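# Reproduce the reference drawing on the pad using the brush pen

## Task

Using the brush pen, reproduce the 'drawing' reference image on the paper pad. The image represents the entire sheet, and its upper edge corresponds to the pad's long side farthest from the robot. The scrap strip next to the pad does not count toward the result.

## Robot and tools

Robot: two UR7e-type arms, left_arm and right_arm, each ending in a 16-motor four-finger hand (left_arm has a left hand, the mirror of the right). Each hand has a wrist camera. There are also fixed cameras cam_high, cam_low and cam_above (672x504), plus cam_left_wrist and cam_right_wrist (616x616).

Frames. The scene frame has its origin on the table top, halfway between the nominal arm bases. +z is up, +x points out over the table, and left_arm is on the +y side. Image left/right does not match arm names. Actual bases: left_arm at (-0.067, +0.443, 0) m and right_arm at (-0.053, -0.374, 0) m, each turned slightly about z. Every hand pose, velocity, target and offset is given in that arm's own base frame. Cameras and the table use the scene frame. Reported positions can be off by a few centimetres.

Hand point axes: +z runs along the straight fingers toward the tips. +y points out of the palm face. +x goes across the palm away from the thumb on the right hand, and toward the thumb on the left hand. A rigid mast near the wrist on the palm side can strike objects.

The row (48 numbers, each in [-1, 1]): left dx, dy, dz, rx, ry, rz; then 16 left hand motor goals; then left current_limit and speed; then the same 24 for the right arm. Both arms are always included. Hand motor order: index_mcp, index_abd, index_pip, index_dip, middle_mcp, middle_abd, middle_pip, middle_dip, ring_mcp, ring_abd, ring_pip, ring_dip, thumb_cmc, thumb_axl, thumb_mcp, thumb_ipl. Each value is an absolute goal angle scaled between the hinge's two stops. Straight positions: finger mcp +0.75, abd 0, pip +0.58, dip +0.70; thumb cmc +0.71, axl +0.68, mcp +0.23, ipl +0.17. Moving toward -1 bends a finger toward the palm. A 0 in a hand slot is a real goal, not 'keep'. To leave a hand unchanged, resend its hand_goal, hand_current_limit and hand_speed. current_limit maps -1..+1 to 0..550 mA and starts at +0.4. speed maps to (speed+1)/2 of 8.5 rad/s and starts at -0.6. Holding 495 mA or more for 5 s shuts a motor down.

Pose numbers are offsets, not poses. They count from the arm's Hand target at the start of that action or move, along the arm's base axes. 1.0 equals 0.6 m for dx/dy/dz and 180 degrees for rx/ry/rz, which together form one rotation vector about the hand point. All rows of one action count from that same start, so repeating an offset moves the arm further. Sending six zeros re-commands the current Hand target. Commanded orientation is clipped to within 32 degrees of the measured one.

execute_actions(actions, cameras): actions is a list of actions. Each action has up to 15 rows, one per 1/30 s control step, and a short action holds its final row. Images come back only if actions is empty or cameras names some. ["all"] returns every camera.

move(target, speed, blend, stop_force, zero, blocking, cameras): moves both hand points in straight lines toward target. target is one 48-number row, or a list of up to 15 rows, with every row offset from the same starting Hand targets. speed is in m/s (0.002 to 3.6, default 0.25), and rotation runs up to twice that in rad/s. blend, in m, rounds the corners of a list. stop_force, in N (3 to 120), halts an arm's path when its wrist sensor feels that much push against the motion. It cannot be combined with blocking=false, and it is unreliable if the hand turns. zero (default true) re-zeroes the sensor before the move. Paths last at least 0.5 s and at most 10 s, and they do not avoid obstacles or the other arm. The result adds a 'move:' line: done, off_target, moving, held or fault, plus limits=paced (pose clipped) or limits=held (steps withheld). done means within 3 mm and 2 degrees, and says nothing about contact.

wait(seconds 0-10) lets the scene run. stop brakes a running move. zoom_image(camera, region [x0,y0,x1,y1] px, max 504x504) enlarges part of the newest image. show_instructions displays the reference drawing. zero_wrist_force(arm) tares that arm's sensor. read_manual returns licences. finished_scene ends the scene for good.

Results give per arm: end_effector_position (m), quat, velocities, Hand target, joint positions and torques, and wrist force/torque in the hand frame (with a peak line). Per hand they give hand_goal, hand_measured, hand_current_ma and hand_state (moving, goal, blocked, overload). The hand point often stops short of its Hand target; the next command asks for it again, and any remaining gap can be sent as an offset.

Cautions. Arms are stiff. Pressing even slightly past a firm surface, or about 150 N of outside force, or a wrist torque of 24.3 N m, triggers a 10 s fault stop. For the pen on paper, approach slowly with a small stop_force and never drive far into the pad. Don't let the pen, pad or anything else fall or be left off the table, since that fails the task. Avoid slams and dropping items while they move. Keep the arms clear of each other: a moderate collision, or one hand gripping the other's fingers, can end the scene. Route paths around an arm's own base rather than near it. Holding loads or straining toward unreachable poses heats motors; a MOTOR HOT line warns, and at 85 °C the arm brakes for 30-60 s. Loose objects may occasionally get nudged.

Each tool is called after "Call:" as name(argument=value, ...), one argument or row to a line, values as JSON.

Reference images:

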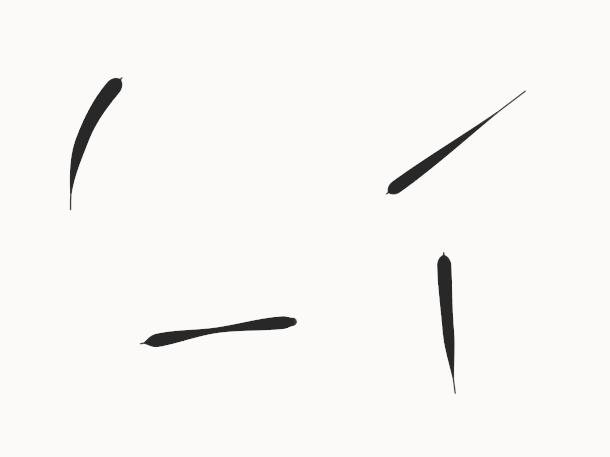

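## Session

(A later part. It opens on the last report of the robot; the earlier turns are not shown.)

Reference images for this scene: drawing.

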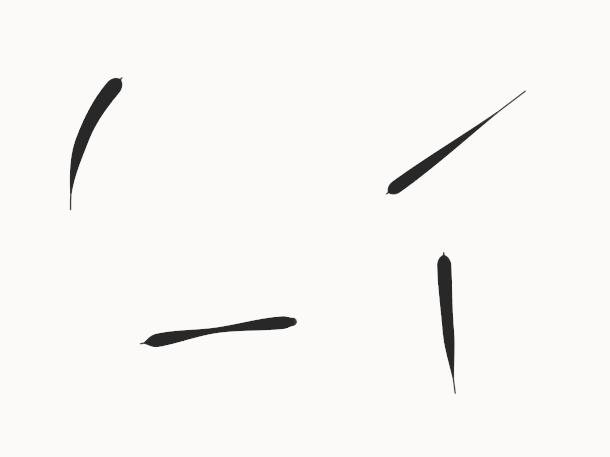

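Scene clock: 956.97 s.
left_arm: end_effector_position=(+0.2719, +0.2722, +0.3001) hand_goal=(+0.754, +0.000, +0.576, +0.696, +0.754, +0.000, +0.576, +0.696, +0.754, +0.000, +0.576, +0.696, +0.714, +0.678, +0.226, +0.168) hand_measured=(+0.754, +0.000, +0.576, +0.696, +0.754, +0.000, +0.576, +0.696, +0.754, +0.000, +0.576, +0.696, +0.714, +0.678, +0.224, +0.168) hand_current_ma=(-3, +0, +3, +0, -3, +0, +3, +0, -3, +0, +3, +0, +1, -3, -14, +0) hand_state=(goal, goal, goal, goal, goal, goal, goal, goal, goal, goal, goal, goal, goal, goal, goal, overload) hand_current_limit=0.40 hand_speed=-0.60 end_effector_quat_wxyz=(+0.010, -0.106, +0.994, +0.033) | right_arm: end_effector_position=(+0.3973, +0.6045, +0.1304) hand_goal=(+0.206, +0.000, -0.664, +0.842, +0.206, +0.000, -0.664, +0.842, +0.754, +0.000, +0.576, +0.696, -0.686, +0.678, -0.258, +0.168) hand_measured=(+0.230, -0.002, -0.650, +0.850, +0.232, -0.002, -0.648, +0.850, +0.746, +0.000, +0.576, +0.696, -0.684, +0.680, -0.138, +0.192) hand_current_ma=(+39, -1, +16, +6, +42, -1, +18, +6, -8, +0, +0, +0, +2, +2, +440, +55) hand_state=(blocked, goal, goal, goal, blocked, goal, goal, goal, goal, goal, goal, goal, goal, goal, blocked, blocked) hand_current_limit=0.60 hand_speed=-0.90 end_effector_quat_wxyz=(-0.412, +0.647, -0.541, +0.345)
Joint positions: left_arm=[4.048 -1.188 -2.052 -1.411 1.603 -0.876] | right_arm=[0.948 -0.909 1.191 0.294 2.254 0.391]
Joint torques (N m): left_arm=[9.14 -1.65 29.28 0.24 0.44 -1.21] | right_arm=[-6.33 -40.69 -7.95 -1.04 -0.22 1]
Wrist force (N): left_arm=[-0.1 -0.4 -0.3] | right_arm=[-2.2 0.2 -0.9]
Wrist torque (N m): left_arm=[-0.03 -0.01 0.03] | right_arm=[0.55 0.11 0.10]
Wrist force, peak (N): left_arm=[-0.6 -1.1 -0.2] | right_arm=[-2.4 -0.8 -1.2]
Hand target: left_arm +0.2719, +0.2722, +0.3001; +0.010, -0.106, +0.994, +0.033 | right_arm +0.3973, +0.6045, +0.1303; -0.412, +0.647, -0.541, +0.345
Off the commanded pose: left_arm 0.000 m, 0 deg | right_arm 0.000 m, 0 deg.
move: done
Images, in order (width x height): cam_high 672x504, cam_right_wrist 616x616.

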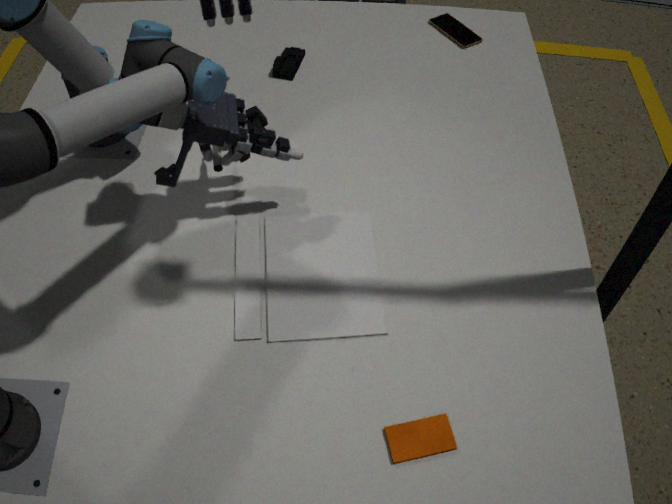

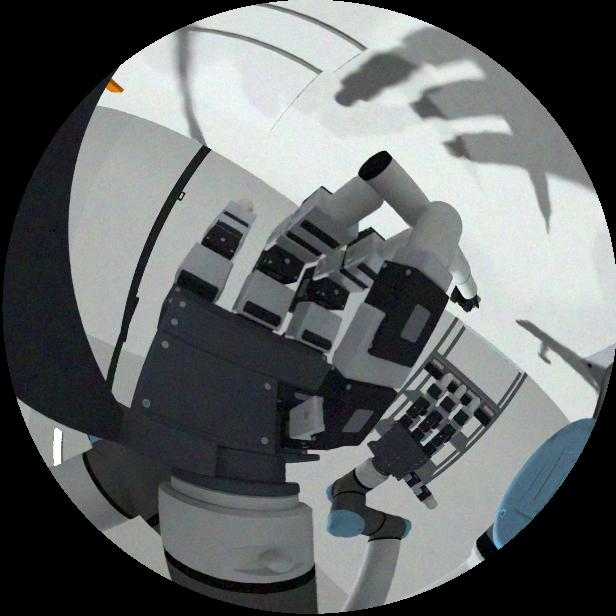

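Call:
move(
  target=[0,0,0,0,0,0, 0.754,0,0.576,0.696,0.754,0,0.576,0.696,0.754,0,0.576,0.696,0.714,0.678,0.226,0.168,0.4,-0.6, 0.0545,-0.3308,0.1167,-0.3846,-0.3533,0.28, 0.205,0,-0.664,0.841,0.205,0,-0.664,0.841,0.754,0,0.576,0.696,-0.686,0.678,-0.258,0.168,0.6,-0.9],
  speed=0.2,
  cameras=["cam_high","cam_low","cam_above","cam_right_wrist"],
)

Call:
zoom_image(
  camera="cam_right_wrist",
  region=[240, 20, 600, 380],
)

Call:
zoom_image(
  camera="cam_low",
  region=[200, 170, 360, 310],
)

Scene clock: 1007.20 s.
left_arm: end_effector_position=(+0.2719, +0.2722, +0.3001) hand_goal=(+0.754, +0.000, +0.576, +0.696, +0.754, +0.000, +0.576, +0.696, +0.754, +0.000, +0.576, +0.696, +0.714, +0.678, +0.226, +0.168) hand_measured=(+0.754, +0.000, +0.576, +0.696, +0.754, +0.000, +0.576, +0.696, +0.754, +0.000, +0.576, +0.696, +0.714, +0.678, +0.224, +0.168) hand_current_ma=(-3, +0, +3, +0, -3, +0, +3, +0, -3, +0, +3, +0, +1, -3, -14, +0) hand_state=(goal, goal, goal, goal, goal, goal, goal, goal, goal, goal, goal, goal, goal, goal, goal, overload) hand_current_limit=0.40 hand_speed=-0.60 end_effector_quat_wxyz=(+0.010, -0.106, +0.994, +0.033) | right_arm: end_effector_position=(+0.4299, +0.4059, +0.2003) hand_goal=(+0.206, +0.000, -0.664, +0.842, +0.206, +0.000, -0.664, +0.842, +0.754, +0.000, +0.576, +0.696, -0.686, +0.678, -0.258, +0.168) hand_measured=(+0.234, +0.000, -0.650, +0.850, +0.234, +0.002, -0.648, +0.850, +0.752, +0.002, +0.576, +0.696, -0.682, +0.680, -0.140, +0.194) hand_current_ma=(+45, +0, +16, +6, +47, +0, +18, +6, -1, +0, +0, +0, +2, +2, +440, +56) hand_state=(blocked, goal, goal, goal, blocked, goal, goal, goal, goal, goal, goal, goal, goal, goal, blocked, blocked) hand_current_limit=0.60 hand_speed=-0.90 end_effector_quat_wxyz=(-0.299, +0.641, +0.298, +0.641)
Joint positions: left_arm=[4.048 -1.188 -2.052 -1.411 1.603 -0.876] | right_arm=[0.539 -1.473 2.207 -0.734 1.238 -1.57]
Joint torques (N m): left_arm=[9.19 -1.51 29.36 0.36 0.22 -1.15] | right_arm=[-3.03 -13.03 -31.33 -2.53 -1.39 -1.54]
Wrist force (N): left_arm=[-0.5 -1.0 -0.3] | right_arm=[0.0 0.5 0.4]
Wrist torque (N m): left_arm=[-0.10 0.04 0.00] | right_arm=[0.11 0.07 0.30]
Wrist force, peak (N): left_arm=[-0.6 -1.2 -0.3] | right_arm=[-2.6 0.6 -0.5]
Hand target: left_arm +0.2719, +0.2722, +0.3001; +0.010, -0.106, +0.994, +0.033 | right_arm +0.4300, +0.4060, +0.2003; -0.299, +0.641, +0.298, +0.641
Off the commanded pose: left_arm 0.000 m, 0 deg | right_arm 0.000 m, 0 deg.
move: done
Images, in order (width x height): cam_high 672x504, cam_low 672x504, cam_above 672x504, cam_right_wrist 616x616.

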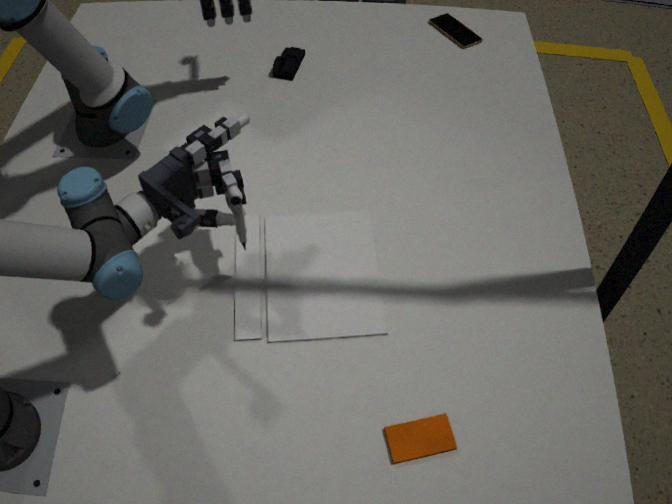

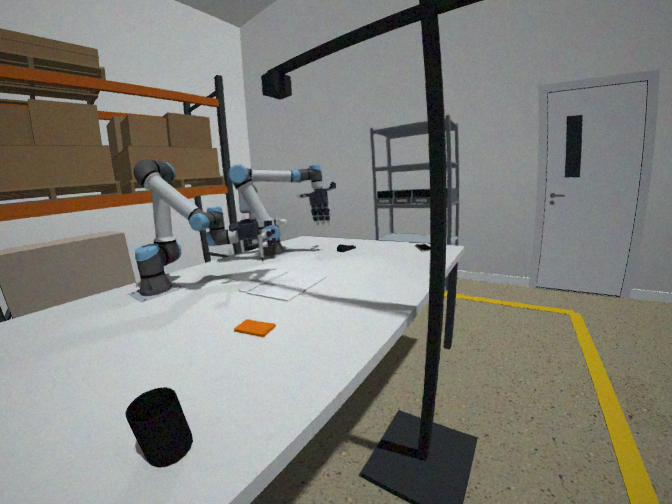

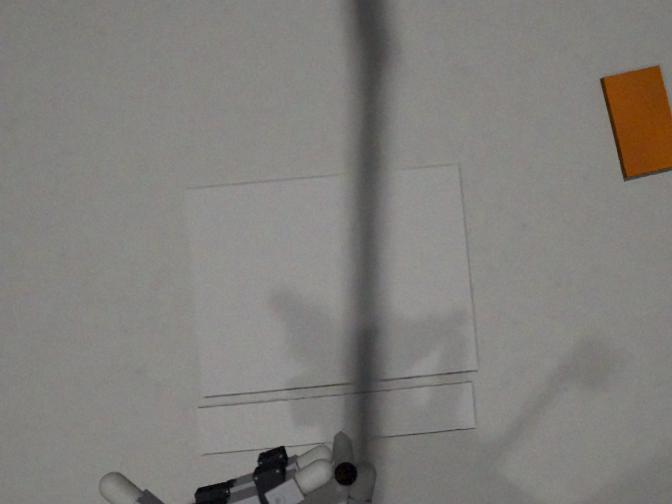

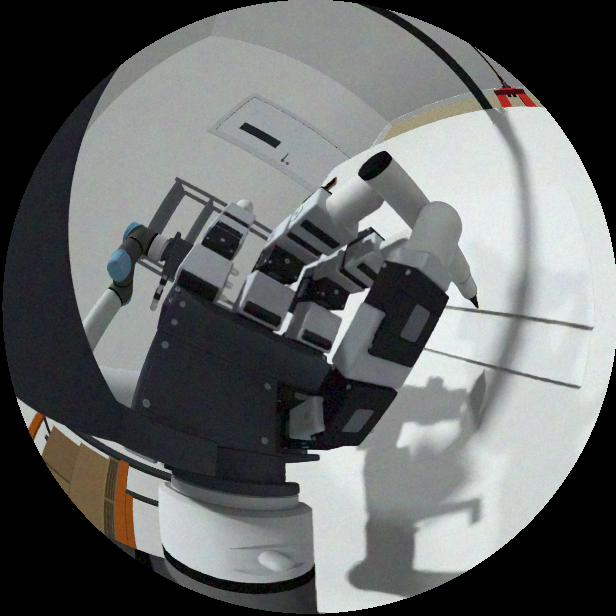

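Scaled by 1.400 from the camera's 616x616 image, which has a finer 880x880 frame.

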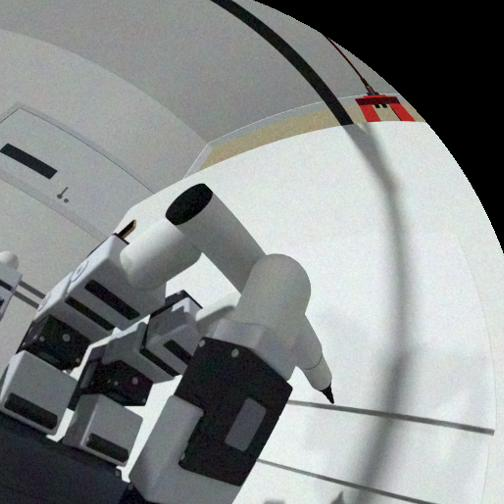

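Scaled by 3.150.

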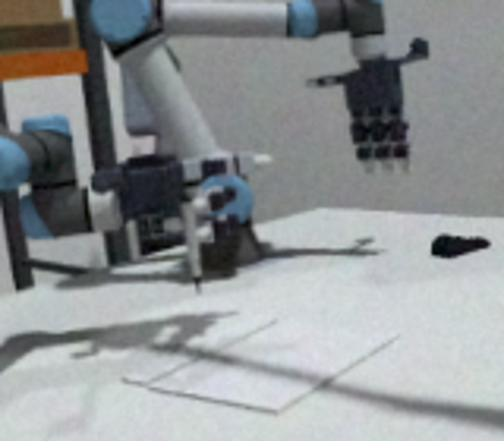

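Call:
move(
  target=[0,0,0,0,0,0, 0.754,0,0.576,0.696,0.754,0,0.576,0.696,0.754,0,0.576,0.696,0.714,0.678,0.226,0.168,0.4,-0.6, 0,0,-0.1333,0,0,0, 0.205,0,-0.664,0.841,0.205,0,-0.664,0.841,0.754,0,0.576,0.696,-0.686,0.678,-0.258,0.168,0.6,-0.9],
  speed=0.1,
  cameras=["cam_high","cam_low","cam_above","cam_right_wrist"],
)

Call:
zoom_image(
  camera="cam_right_wrist",
  region=[360, 140, 600, 380],
)

Call:
zoom_image(
  camera="cam_low",
  region=[220, 210, 320, 300],
)

Call:
zoom_image(
  camera="cam_high",
  region=[190, 170, 310, 290],
)

Scene clock: 1023.43 s.
left_arm: end_effector_position=(+0.2719, +0.2722, +0.3001) hand_goal=(+0.754, +0.000, +0.576, +0.696, +0.754, +0.000, +0.576, +0.696, +0.754, +0.000, +0.576, +0.696, +0.714, +0.678, +0.226, +0.168) hand_measured=(+0.754, +0.000, +0.576, +0.696, +0.754, +0.000, +0.576, +0.696, +0.754, +0.000, +0.576, +0.696, +0.714, +0.678, +0.224, +0.168) hand_current_ma=(-3, +0, +3, +0, -3, +0, +3, +0, -3, +0, +3, +0, +1, -3, -14, +0) hand_state=(goal, goal, goal, goal, goal, goal, goal, goal, goal, goal, goal, goal, goal, goal, goal, overload) hand_current_limit=0.40 hand_speed=-0.60 end_effector_quat_wxyz=(+0.010, -0.106, +0.994, +0.033) | right_arm: end_effector_position=(+0.4299, +0.4059, +0.1203) hand_goal=(+0.206, +0.000, -0.664, +0.842, +0.206, +0.000, -0.664, +0.842, +0.754, +0.000, +0.576, +0.696, -0.686, +0.678, -0.258, +0.168) hand_measured=(+0.234, +0.000, -0.650, +0.850, +0.234, +0.002, -0.648, +0.850, +0.752, +0.002, +0.576, +0.696, -0.682, +0.680, -0.140, +0.194) hand_current_ma=(+45, +0, +16, +6, +48, +0, +18, +6, -1, +1, +0, +0, +2, +2, +440, +56) hand_state=(blocked, goal, goal, goal, blocked, goal, goal, goal, goal, goal, goal, goal, goal, goal, blocked, blocked) hand_current_limit=0.60 hand_speed=-0.90 end_effector_quat_wxyz=(-0.299, +0.641, +0.298, +0.641)
Joint positions: left_arm=[4.048 -1.188 -2.052 -1.411 1.603 -0.876] | right_arm=[0.539 -1.29 2.281 -0.991 1.238 -1.57]
Joint torques (N m): left_arm=[9.36 -2.1 29.07 0.26 0.11 -1.21] | right_arm=[-2.25 -22.87 -26.24 -2.94 0.72 0.9]
Wrist force (N): left_arm=[-0.5 -0.9 -0.1] | right_arm=[-0.1 0.5 0.5]
Wrist torque (N m): left_arm=[-0.11 0.04 0.01] | right_arm=[0.13 0.09 0.31]
Wrist force, peak (N): left_arm=[-0.7 -1.1 -0.5] | right_arm=[-0.9 0.5 0.6]
Hand target: left_arm +0.2719, +0.2722, +0.3001; +0.010, -0.106, +0.994, +0.033 | right_arm +0.4300, +0.4060, +0.1203; -0.299, +0.641, +0.298, +0.641
Off the commanded pose: left_arm 0.000 m, 0 deg | right_arm 0.000 m, 0 deg.
move: done
Images, in order (width x height): cam_high 672x504, cam_low 672x504, cam_above 672x504, cam_right_wrist 616x616.

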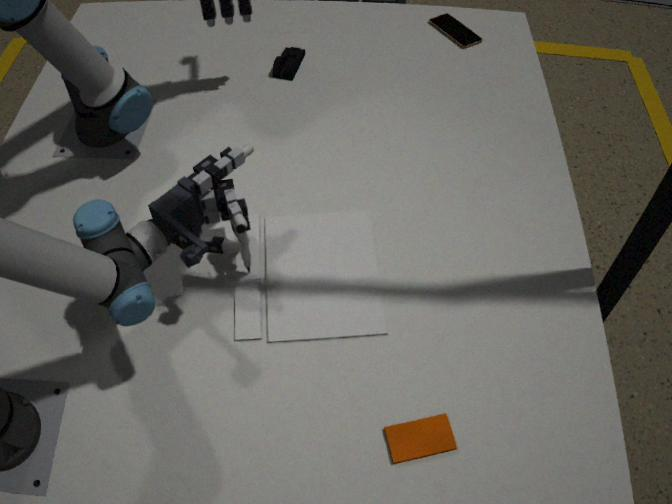

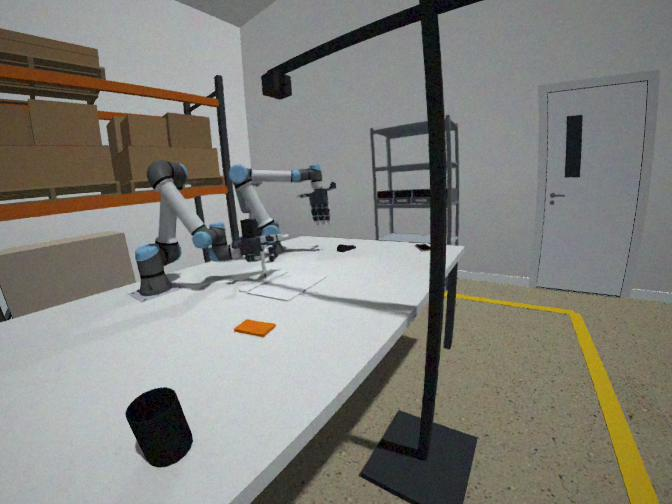

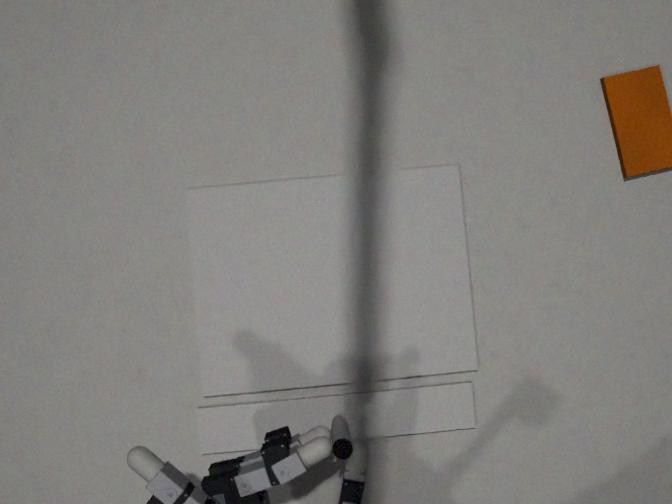

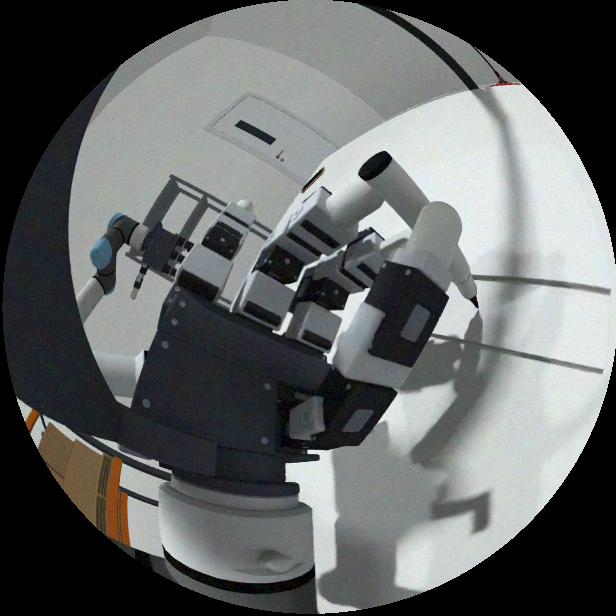

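Scaled by 2.100 from the camera's 616x616 image, which has a finer 880x880 frame.

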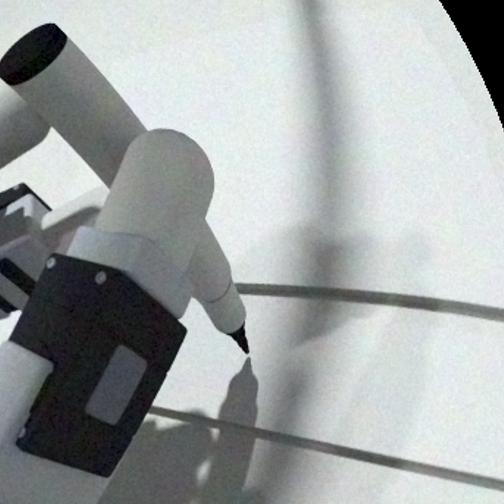

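Scaled by 5.040.

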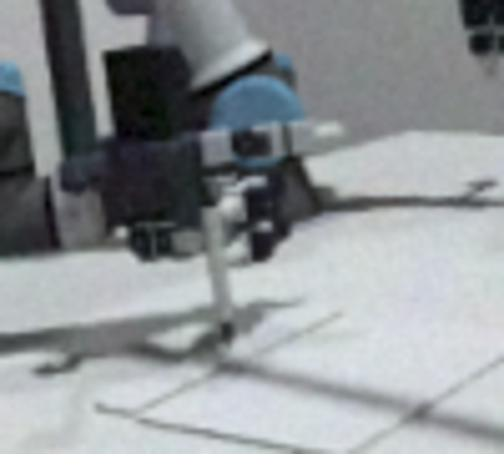

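Scaled by 4.200.

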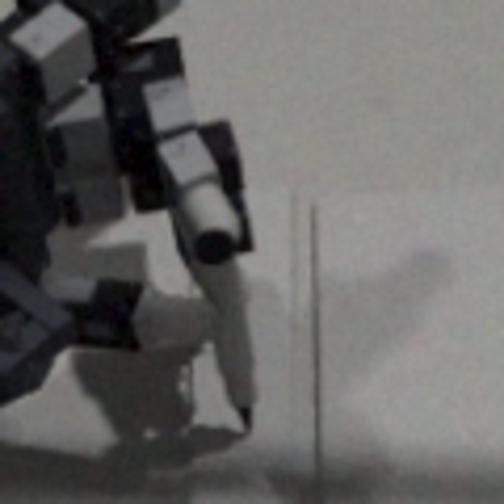

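Call:
move(
  target=[0,0,0,0,0,0, 0.754,0,0.576,0.696,0.754,0,0.576,0.696,0.754,0,0.576,0.696,0.714,0.678,0.226,0.168,0.4,-0.6, 0,0,-0.0167,0,0,0, 0.205,0,-0.664,0.841,0.205,0,-0.664,0.841,0.754,0,0.576,0.696,-0.686,0.678,-0.258,0.168,0.6,-0.9],
  speed=0.03,
  stop_force=3,
  cameras=["cam_high","cam_above","cam_right_wrist"],
)

Call:
zoom_image(
  camera="cam_right_wrist",
  region=[420, 240, 520, 340],
)

Call:
zoom_image(
  camera="cam_high",
  region=[210, 220, 290, 300],
)

Scene clock: 1050.57 s.
left_arm: end_effector_position=(+0.2719, +0.2722, +0.3001) hand_goal=(+0.754, +0.000, +0.576, +0.696, +0.754, +0.000, +0.576, +0.696, +0.754, +0.000, +0.576, +0.696, +0.714, +0.678, +0.226, +0.168) hand_measured=(+0.754, +0.000, +0.576, +0.696, +0.754, +0.000, +0.576, +0.696, +0.754, +0.000, +0.576, +0.696, +0.714, +0.678, +0.224, +0.168) hand_current_ma=(-3, +0, +3, +0, -3, +0, +3, +0, -3, +0, +3, +0, +1, -3, -14, +0) hand_state=(goal, goal, goal, goal, goal, goal, goal, goal, goal, goal, goal, goal, goal, goal, goal, overload) hand_current_limit=0.40 hand_speed=-0.60 end_effector_quat_wxyz=(+0.010, -0.106, +0.994, +0.033) | right_arm: end_effector_position=(+0.4300, +0.4060, +0.1103) hand_goal=(+0.206, +0.000, -0.664, +0.842, +0.206, +0.000, -0.664, +0.842, +0.754, +0.000, +0.576, +0.696, -0.686, +0.678, -0.258, +0.168) hand_measured=(+0.234, +0.000, -0.650, +0.850, +0.236, +0.002, -0.648, +0.850, +0.752, +0.002, +0.576, +0.696, -0.682, +0.680, -0.140, +0.194) hand_current_ma=(+45, +0, +16, +6, +49, +0, +18, +6, -1, +1, +0, +0, +2, +2, +440, +56) hand_state=(blocked, goal, goal, goal, blocked, goal, goal, goal, goal, goal, goal, goal, goal, goal, blocked, blocked) hand_current_limit=0.60 hand_speed=-0.90 end_effector_quat_wxyz=(-0.299, +0.641, +0.298, +0.641)
Joint positions: left_arm=[4.048 -1.188 -2.052 -1.411 1.603 -0.876] | right_arm=[0.539 -1.264 2.287 -1.023 1.238 -1.57]
Joint torques (N m): left_arm=[8.81 -2.29 28.71 0.23 -0.02 -1.12] | right_arm=[7.9 -38.43 -26.21 -0.29 0.98 0.61]
Wrist force (N): left_arm=[-0.4 -0.8 -0.2] | right_arm=[0.3 0.3 0.5]
Wrist torque (N m): left_arm=[-0.09 0.03 0.01] | right_arm=[0.09 0.09 0.29]
Wrist force, peak (N): left_arm=[-0.7 -1.2 -0.3] | right_arm=[0.8 0.4 0.5]
Hand target: left_arm +0.2719, +0.2722, +0.3001; +0.010, -0.106, +0.994, +0.033 | right_arm +0.4300, +0.4060, +0.1103; -0.299, +0.641, +0.298, +0.641
Off the commanded pose: left_arm 0.000 m, 0 deg | right_arm 0.000 m, 0 deg.
move: done
Images, in order (width x height): cam_high 672x504, cam_above 672x504, cam_right_wrist 616x616.

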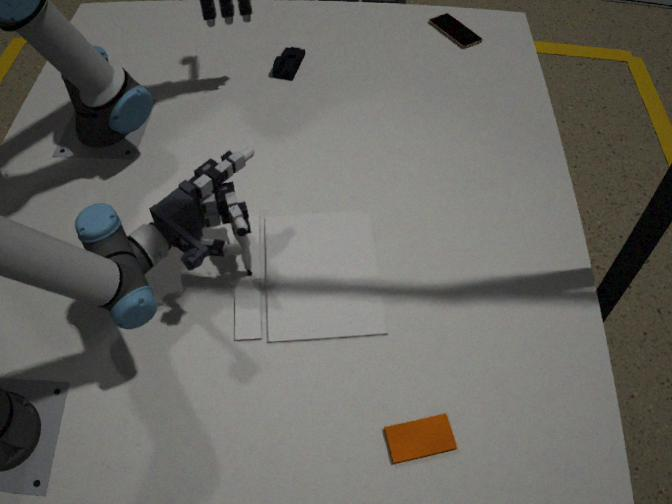

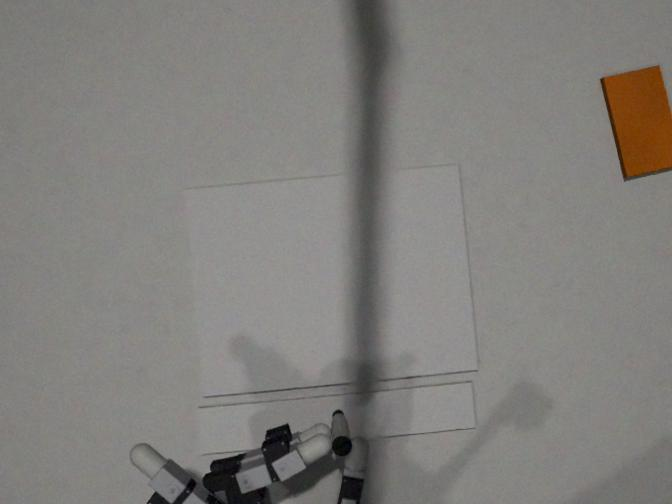

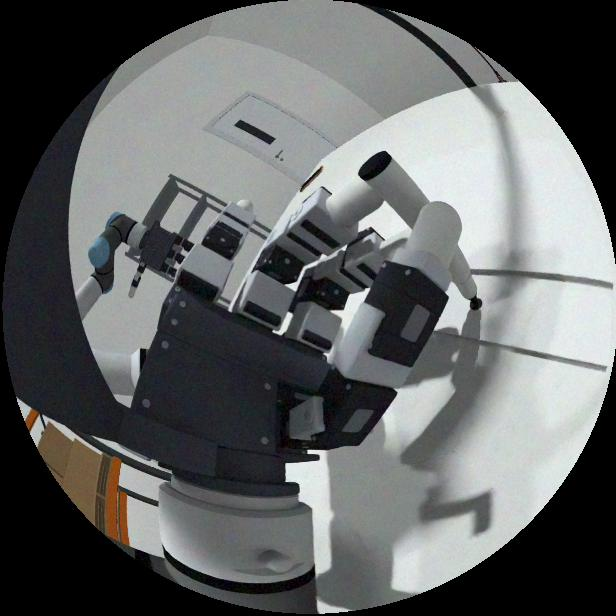

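Scaled by 5.040 from the camera's 616x616 image, which has a finer 880x880 frame.

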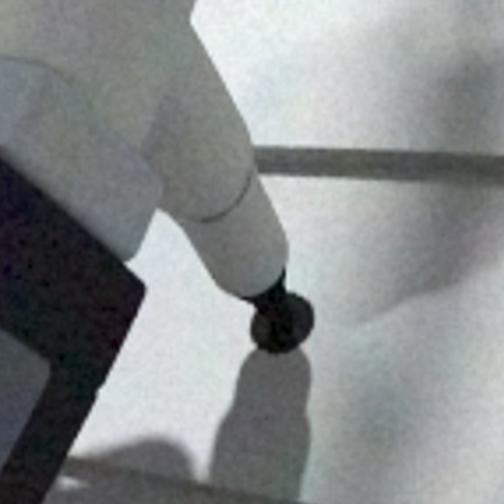

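Scaled by 6.300.

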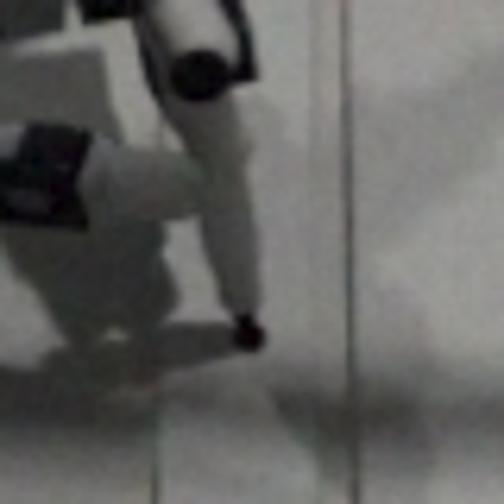

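Call:
move(
  target=[
    [0,0,0,0,0,0, 0.754,0,0.576,0.696,0.754,0,0.576,0.696,0.754,0,0.576,0.696,0.714,0.678,0.226,0.168,0.4,-0.6, 0.0085,-0.0997,0.0167,0,0,0, 0.205,0,-0.664,0.841,0.205,0,-0.664,0.841,0.754,0,0.576,0.696,-0.686,0.678,-0.258,0.168,0.6,-0.9],
    [0,0,0,0,0,0, 0.754,0,0.576,0.696,0.754,0,0.576,0.696,0.754,0,0.576,0.696,0.714,0.678,0.226,0.168,0.4,-0.6, 0.0085,-0.0997,0.05,0,0,0, 0.205,0,-0.664,0.841,0.205,0,-0.664,0.841,0.754,0,0.576,0.696,-0.686,0.678,-0.258,0.168,0.6,-0.9],
    [0,0,0,0,0,0, 0.754,0,0.576,0.696,0.754,0,0.576,0.696,0.754,0,0.576,0.696,0.714,0.678,0.226,0.168,0.4,-0.6, -0.18,-0.0997,0.07,0,0,0, 0.205,0,-0.664,0.841,0.205,0,-0.664,0.841,0.754,0,0.576,0.696,-0.686,0.678,-0.258,0.168,0.6,-0.9],
  ],
  speed=[0.04,0.06,0.12],
  cameras=["cam_high","cam_above","cam_right_wrist"],
)

Call:
zoom_image(
  camera="cam_above",
  region=[290, 370, 480, 460],
)

Call:
zoom_image(
  camera="cam_high",
  region=[210, 230, 310, 350],
)

Scene clock: 1079.30 s.
left_arm: end_effector_position=(+0.2719, +0.2722, +0.3001) hand_goal=(+0.754, +0.000, +0.576, +0.696, +0.754, +0.000, +0.576, +0.696, +0.754, +0.000, +0.576, +0.696, +0.714, +0.678, +0.226, +0.168) hand_measured=(+0.754, +0.000, +0.576, +0.696, +0.754, +0.000, +0.576, +0.696, +0.754, +0.000, +0.576, +0.696, +0.714, +0.678, +0.224, +0.168) hand_current_ma=(-3, +0, +3, +0, -3, +0, +3, +0, -3, +0, +3, +0, +1, -3, -14, +0) hand_state=(goal, goal, goal, goal, goal, goal, goal, goal, goal, goal, goal, goal, goal, goal, goal, overload) hand_current_limit=0.40 hand_speed=-0.60 end_effector_quat_wxyz=(+0.010, -0.106, +0.994, +0.033) | right_arm: end_effector_position=(+0.3220, +0.3461, +0.1522) hand_goal=(+0.206, +0.000, -0.664, +0.842, +0.206, +0.000, -0.664, +0.842, +0.754, +0.000, +0.576, +0.696, -0.686, +0.678, -0.258, +0.168) hand_measured=(+0.234, +0.000, -0.650, +0.850, +0.236, +0.002, -0.648, +0.850, +0.752, +0.002, +0.576, +0.696, -0.682, +0.680, -0.140, +0.194) hand_current_ma=(+47, +0, +16, +6, +50, +0, +18, +6, -1, +1, +0, +0, +2, +2, +440, +56) hand_state=(blocked, goal, goal, goal, blocked, goal, goal, goal, goal, goal, goal, goal, goal, goal, blocked, blocked) hand_current_limit=0.60 hand_speed=-0.90 end_effector_quat_wxyz=(-0.299, +0.641, +0.298, +0.641)
Joint positions: left_arm=[4.048 -1.188 -2.052 -1.411 1.603 -0.876] | right_arm=[0.558 -1.632 2.552 -0.92 1.257 -1.57]
Joint torques (N m): left_arm=[8.31 -1.63 28.77 0.33 -0.83 -1.17] | right_arm=[7.34 -13.78 -27.08 -3.01 0.53 -0.73]
Wrist force (N): left_arm=[-0.4 -0.6 -0.2] | right_arm=[0.1 0.0 0.5]
Wrist torque (N m): left_arm=[-0.05 0.04 0.00] | right_arm=[0.03 0.07 0.30]
Wrist force, peak (N): left_arm=[-0.9 -1.2 0.1] | right_arm=[0.1 1.8 1.2]
Hand target: left_arm +0.2719, +0.2722, +0.3001; +0.010, -0.106, +0.994, +0.033 | right_arm +0.3220, +0.3462, +0.1523; -0.299, +0.641, +0.298, +0.641
Off the commanded pose: left_arm 0.000 m, 0 deg | right_arm 0.000 m, 0 deg.
move: done
Images, in order (width x height): cam_high 672x504, cam_above 672x504, cam_right_wrist 616x616.

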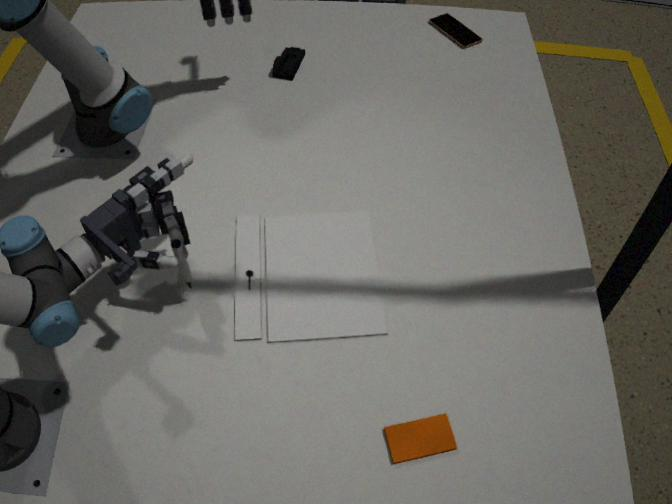

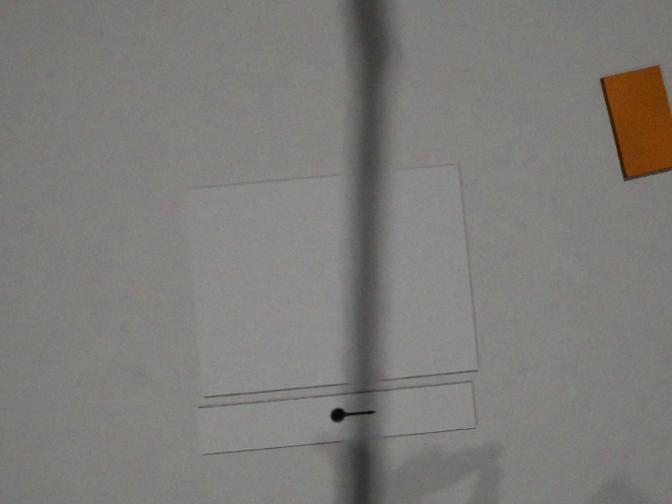

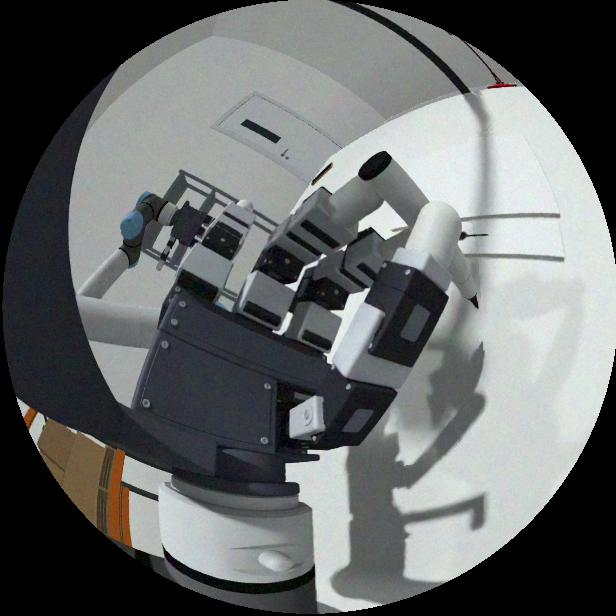

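Scaled by 2.653.

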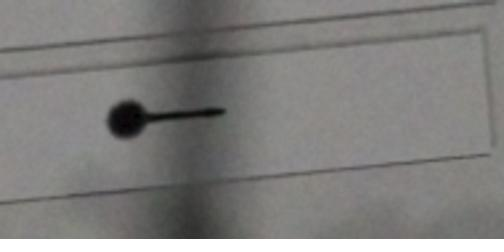

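Scaled by 4.200.

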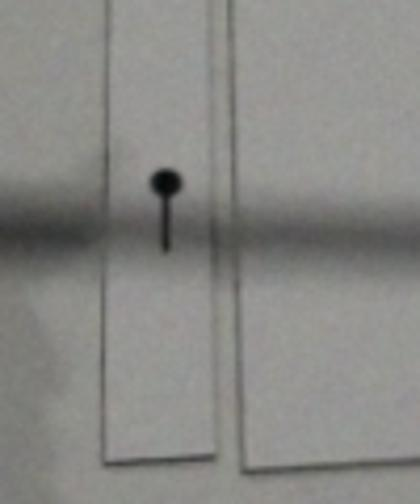

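Call:
move(
  target=[
    [0,0,0,0,0,0, 0.754,0,0.576,0.696,0.754,0,0.576,0.696,0.754,0,0.576,0.696,0.714,0.678,0.226,0.168,0.4,-0.6, 0.1612,0.3043,-0.0372,0,0,0, 0.205,0,-0.664,0.841,0.205,0,-0.664,0.841,0.754,0,0.576,0.696,-0.686,0.678,-0.258,0.168,0.6,-0.9],
    [0,0,0,0,0,0, 0.754,0,0.576,0.696,0.754,0,0.576,0.696,0.754,0,0.576,0.696,0.714,0.678,0.226,0.168,0.4,-0.6, 0.1612,0.3043,-0.0555,0,0,0, 0.205,0,-0.664,0.841,0.205,0,-0.664,0.841,0.754,0,0.576,0.696,-0.686,0.678,-0.258,0.168,0.6,-0.9],
    [0,0,0,0,0,0, 0.754,0,0.576,0.696,0.754,0,0.576,0.696,0.754,0,0.576,0.696,0.714,0.678,0.226,0.168,0.4,-0.6, 0.1618,0.2977,-0.0788,0,0,0, 0.205,0,-0.664,0.841,0.205,0,-0.664,0.841,0.754,0,0.576,0.696,-0.686,0.678,-0.258,0.168,0.6,-0.9],
    [0,0,0,0,0,0, 0.754,0,0.576,0.696,0.754,0,0.576,0.696,0.754,0,0.576,0.696,0.714,0.678,0.226,0.168,0.4,-0.6, 0.1697,0.2047,-0.0555,0,0,0, 0.205,0,-0.664,0.841,0.205,0,-0.664,0.841,0.754,0,0.576,0.696,-0.686,0.678,-0.258,0.168,0.6,-0.9],
    [0,0,0,0,0,0, 0.754,0,0.576,0.696,0.754,0,0.576,0.696,0.754,0,0.576,0.696,0.714,0.678,0.226,0.168,0.4,-0.6, 0.0,0.2047,0,0,0,0, 0.205,0,-0.664,0.841,0.205,0,-0.664,0.841,0.754,0,0.576,0.696,-0.686,0.678,-0.258,0.168,0.6,-0.9],
  ],
  speed=[0.15,0.04,0.04,0.04,0.12],
  blend=[0,0.001,0.001,0.002,0],
  cameras=["cam_high","cam_above","cam_right_wrist"],
)

Call:
zoom_image(
  camera="cam_above",
  region=[190, 380, 400, 460],
)

Call:
zoom_image(
  camera="cam_high",
  region=[210, 200, 300, 300],
)

Call:
zoom_image(
  camera="cam_right_wrist",
  region=[420, 180, 600, 360],
)

Scene clock: 1107.37 s.
left_arm: end_effector_position=(+0.2719, +0.2722, +0.3001) hand_goal=(+0.754, +0.000, +0.576, +0.696, +0.754, +0.000, +0.576, +0.696, +0.754, +0.000, +0.576, +0.696, +0.714, +0.678, +0.226, +0.168) hand_measured=(+0.754, +0.000, +0.576, +0.696, +0.754, +0.000, +0.576, +0.696, +0.754, +0.000, +0.576, +0.696, +0.714, +0.678, +0.224, +0.168) hand_current_ma=(-3, +0, +3, +0, -3, +0, +3, +0, -3, +0, +3, +0, +1, -3, -14, +0) hand_state=(goal, goal, goal, goal, goal, goal, goal, goal, goal, goal, goal, goal, goal, goal, goal, overload) hand_current_limit=0.40 hand_speed=-0.60 end_effector_quat_wxyz=(+0.010, -0.106, +0.994, +0.033) | right_arm: end_effector_position=(+0.3220, +0.4689, +0.1522) hand_goal=(+0.206, +0.000, -0.664, +0.842, +0.206, +0.000, -0.664, +0.842, +0.754, +0.000, +0.576, +0.696, -0.686, +0.678, -0.258, +0.168) hand_measured=(+0.236, +0.000, -0.650, +0.850, +0.242, +0.002, -0.646, +0.852, +0.752, +0.002, +0.576, +0.696, -0.684, +0.678, -0.144, +0.194) hand_current_ma=(+51, +0, +16, +6, +65, +1, +22, +9, -1, +1, +0, +0, +1, +0, +440, +56) hand_state=(blocked, goal, goal, goal, blocked, goal, goal, goal, goal, goal, goal, goal, goal, goal, blocked, blocked) hand_current_limit=0.60 hand_speed=-0.90 end_effector_quat_wxyz=(-0.299, +0.641, +0.298, +0.641)
Joint positions: left_arm=[4.048 -1.188 -2.052 -1.411 1.603 -0.876] | right_arm=[0.893 -1.356 2.239 -0.883 1.592 -1.57]
Joint torques (N m): left_arm=[8.69 -1.92 28.87 0.27 -1.04 -1.27] | right_arm=[6.15 -23.61 -28.26 -2.87 0.02 -1.15]
Wrist force (N): left_arm=[-0.8 -1.0 -0.5] | right_arm=[0.4 -0.2 0.3]
Wrist torque (N m): left_arm=[-0.10 0.08 -0.01] | right_arm=[0.05 0.01 0.33]
Wrist force, peak (N): left_arm=[-0.6 -1.3 -0.3] | right_arm=[0.6 -1.6 -0.3]
Hand target: left_arm +0.2719, +0.2722, +0.3001; +0.010, -0.106, +0.994, +0.033 | right_arm +0.3220, +0.4690, +0.1523; -0.299, +0.641, +0.298, +0.641
Off the commanded pose: left_arm 0.000 m, 0 deg | right_arm 0.000 m, 0 deg.
move: done
Images, in order (width x height): cam_high 672x504, cam_above 672x504, cam_right_wrist 616x616.

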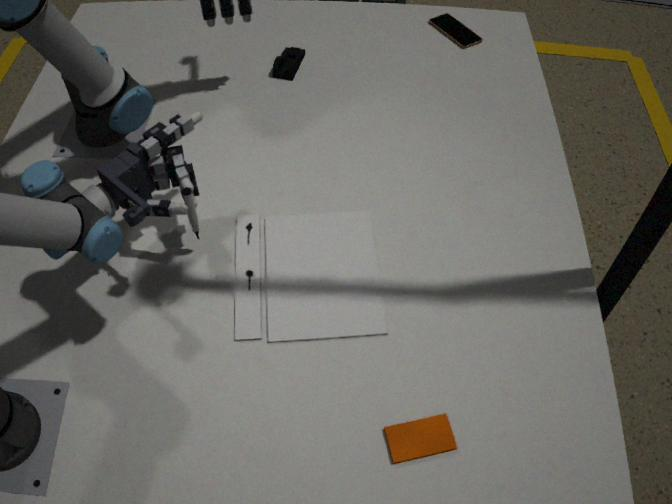

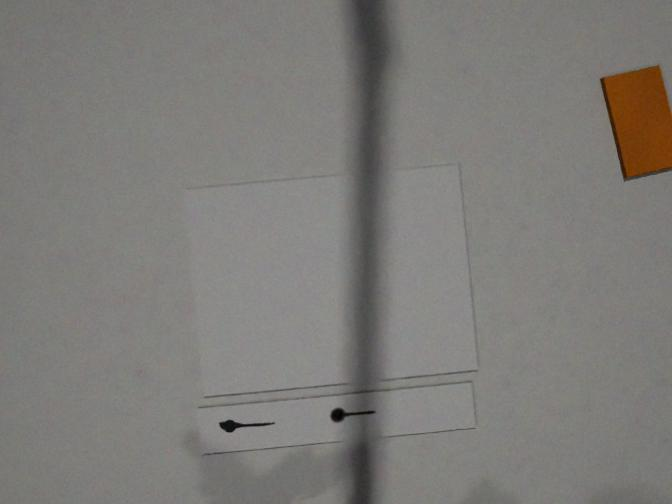

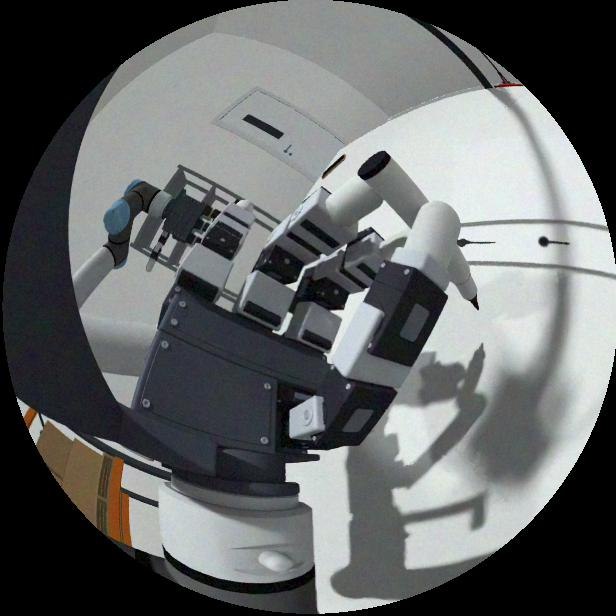

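Scaled by 2.400.

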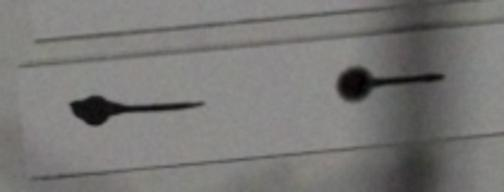

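Scaled by 5.040.

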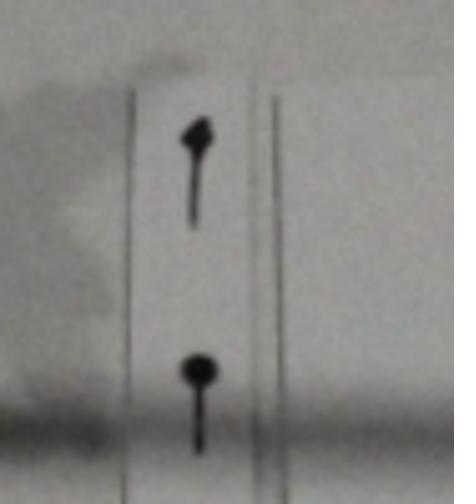

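Scaled by 2.800 from the camera's 616x616 image, which has a finer 880x880 frame.

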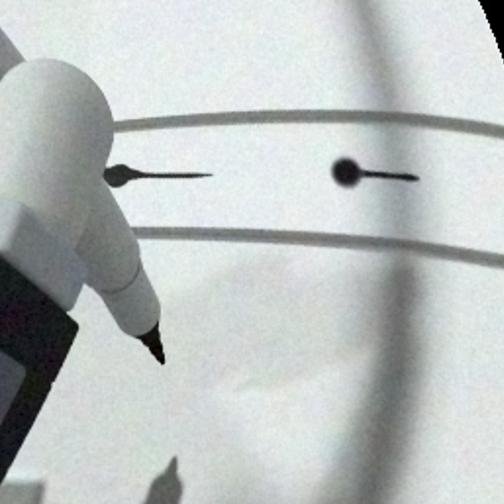

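Call:
execute_actions(
  actions=[],
  cameras=["cam_above","cam_right_wrist"],
)

Call:
zoom_image(
  camera="cam_above",
  region=[190, 370, 358, 460],
)

Call:
zoom_image(
  camera="cam_above",
  region=[318, 370, 486, 460],
)

Scene clock: 1167.60 s.
left_arm: end_effector_position=(+0.2719, +0.2722, +0.3001) hand_goal=(+0.754, +0.000, +0.576, +0.696, +0.754, +0.000, +0.576, +0.696, +0.754, +0.000, +0.576, +0.696, +0.714, +0.678, +0.226, +0.168) hand_measured=(+0.754, +0.000, +0.576, +0.696, +0.754, +0.000, +0.576, +0.696, +0.754, +0.000, +0.576, +0.696, +0.714, +0.678, +0.224, +0.168) hand_current_ma=(-3, +0, +3, +0, -3, +0, +3, +0, -3, +0, +3, +0, +1, -3, -14, +0) hand_state=(goal, goal, goal, goal, goal, goal, goal, goal, goal, goal, goal, goal, goal, goal, goal, overload) hand_current_limit=0.40 hand_speed=-0.60 end_effector_quat_wxyz=(+0.010, -0.106, +0.994, +0.033) | right_arm: end_effector_position=(+0.3220, +0.4690, +0.1523) hand_goal=(+0.206, +0.000, -0.664, +0.842, +0.206, +0.000, -0.664, +0.842, +0.754, +0.000, +0.576, +0.696, -0.686, +0.678, -0.258, +0.168) hand_measured=(+0.236, +0.000, -0.650, +0.850, +0.242, +0.002, -0.646, +0.852, +0.752, +0.002, +0.576, +0.696, -0.684, +0.678, -0.144, +0.194) hand_current_ma=(+51, +0, +16, +6, +65, +1, +22, +9, -1, +1, +0, +0, +1, +0, +440, +56) hand_state=(blocked, goal, goal, goal, blocked, goal, goal, goal, goal, goal, goal, goal, goal, goal, blocked, blocked) hand_current_limit=0.60 hand_speed=-0.90 end_effector_quat_wxyz=(-0.299, +0.641, +0.298, +0.641)
Joint positions: left_arm=[4.048 -1.188 -2.052 -1.411 1.603 -0.876] | right_arm=[0.893 -1.356 2.239 -0.883 1.592 -1.57]
Joint velocities: within noise
Joint torques (N m): left_arm=[7.96 -1.36 29.23 0.3 -1.17 -1.22] | right_arm=[9.05 -27.32 -29.12 -0.86 1.26 -0.31]
Wrist force (N): left_arm=[-0.4 -0.5 0.0] | right_arm=[0.2 -0.3 0.5]
Wrist torque (N m): left_arm=[-0.05 0.03 0.00] | right_arm=[0.02 0.02 0.32]
Wrist force, peak (N): left_arm=[-0.9 -0.9 -0.6] | right_arm=[0.2 -0.5 0.8]
Hand target: left_arm +0.2719, +0.2722, +0.3001; +0.010, -0.106, +0.994, +0.033 | right_arm +0.3220, +0.4690, +0.1523; -0.299, +0.641, +0.298, +0.641
Off the commanded pose: left_arm 0.000 m, 0 deg | right_arm 0.000 m, 0 deg.
Images, in order (width x height): cam_above 672x504, cam_right_wrist 616x616.

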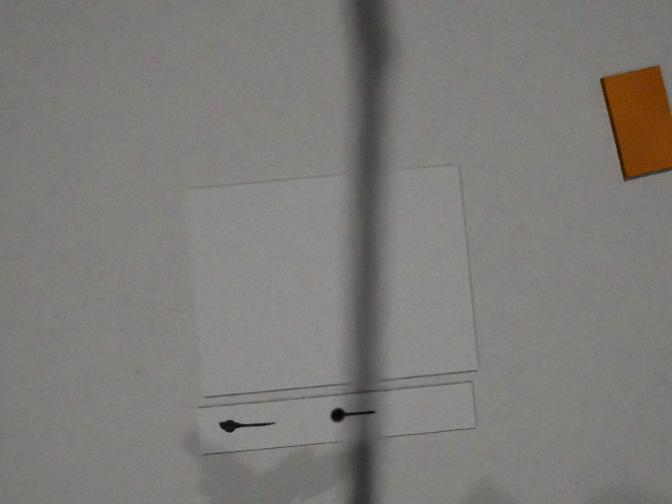

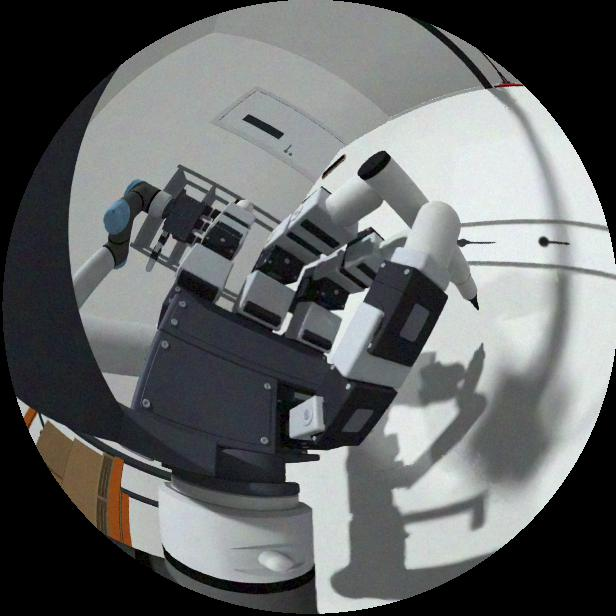

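Scaled by 3.000.

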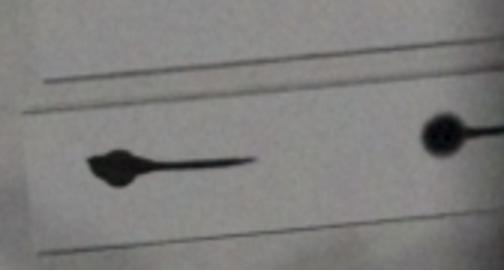

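Scaled by 3.000.

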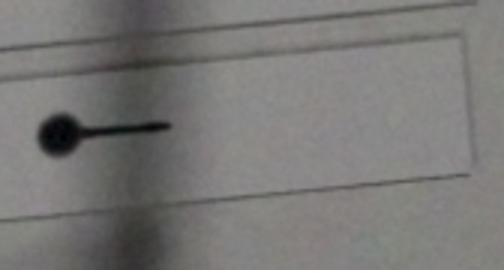

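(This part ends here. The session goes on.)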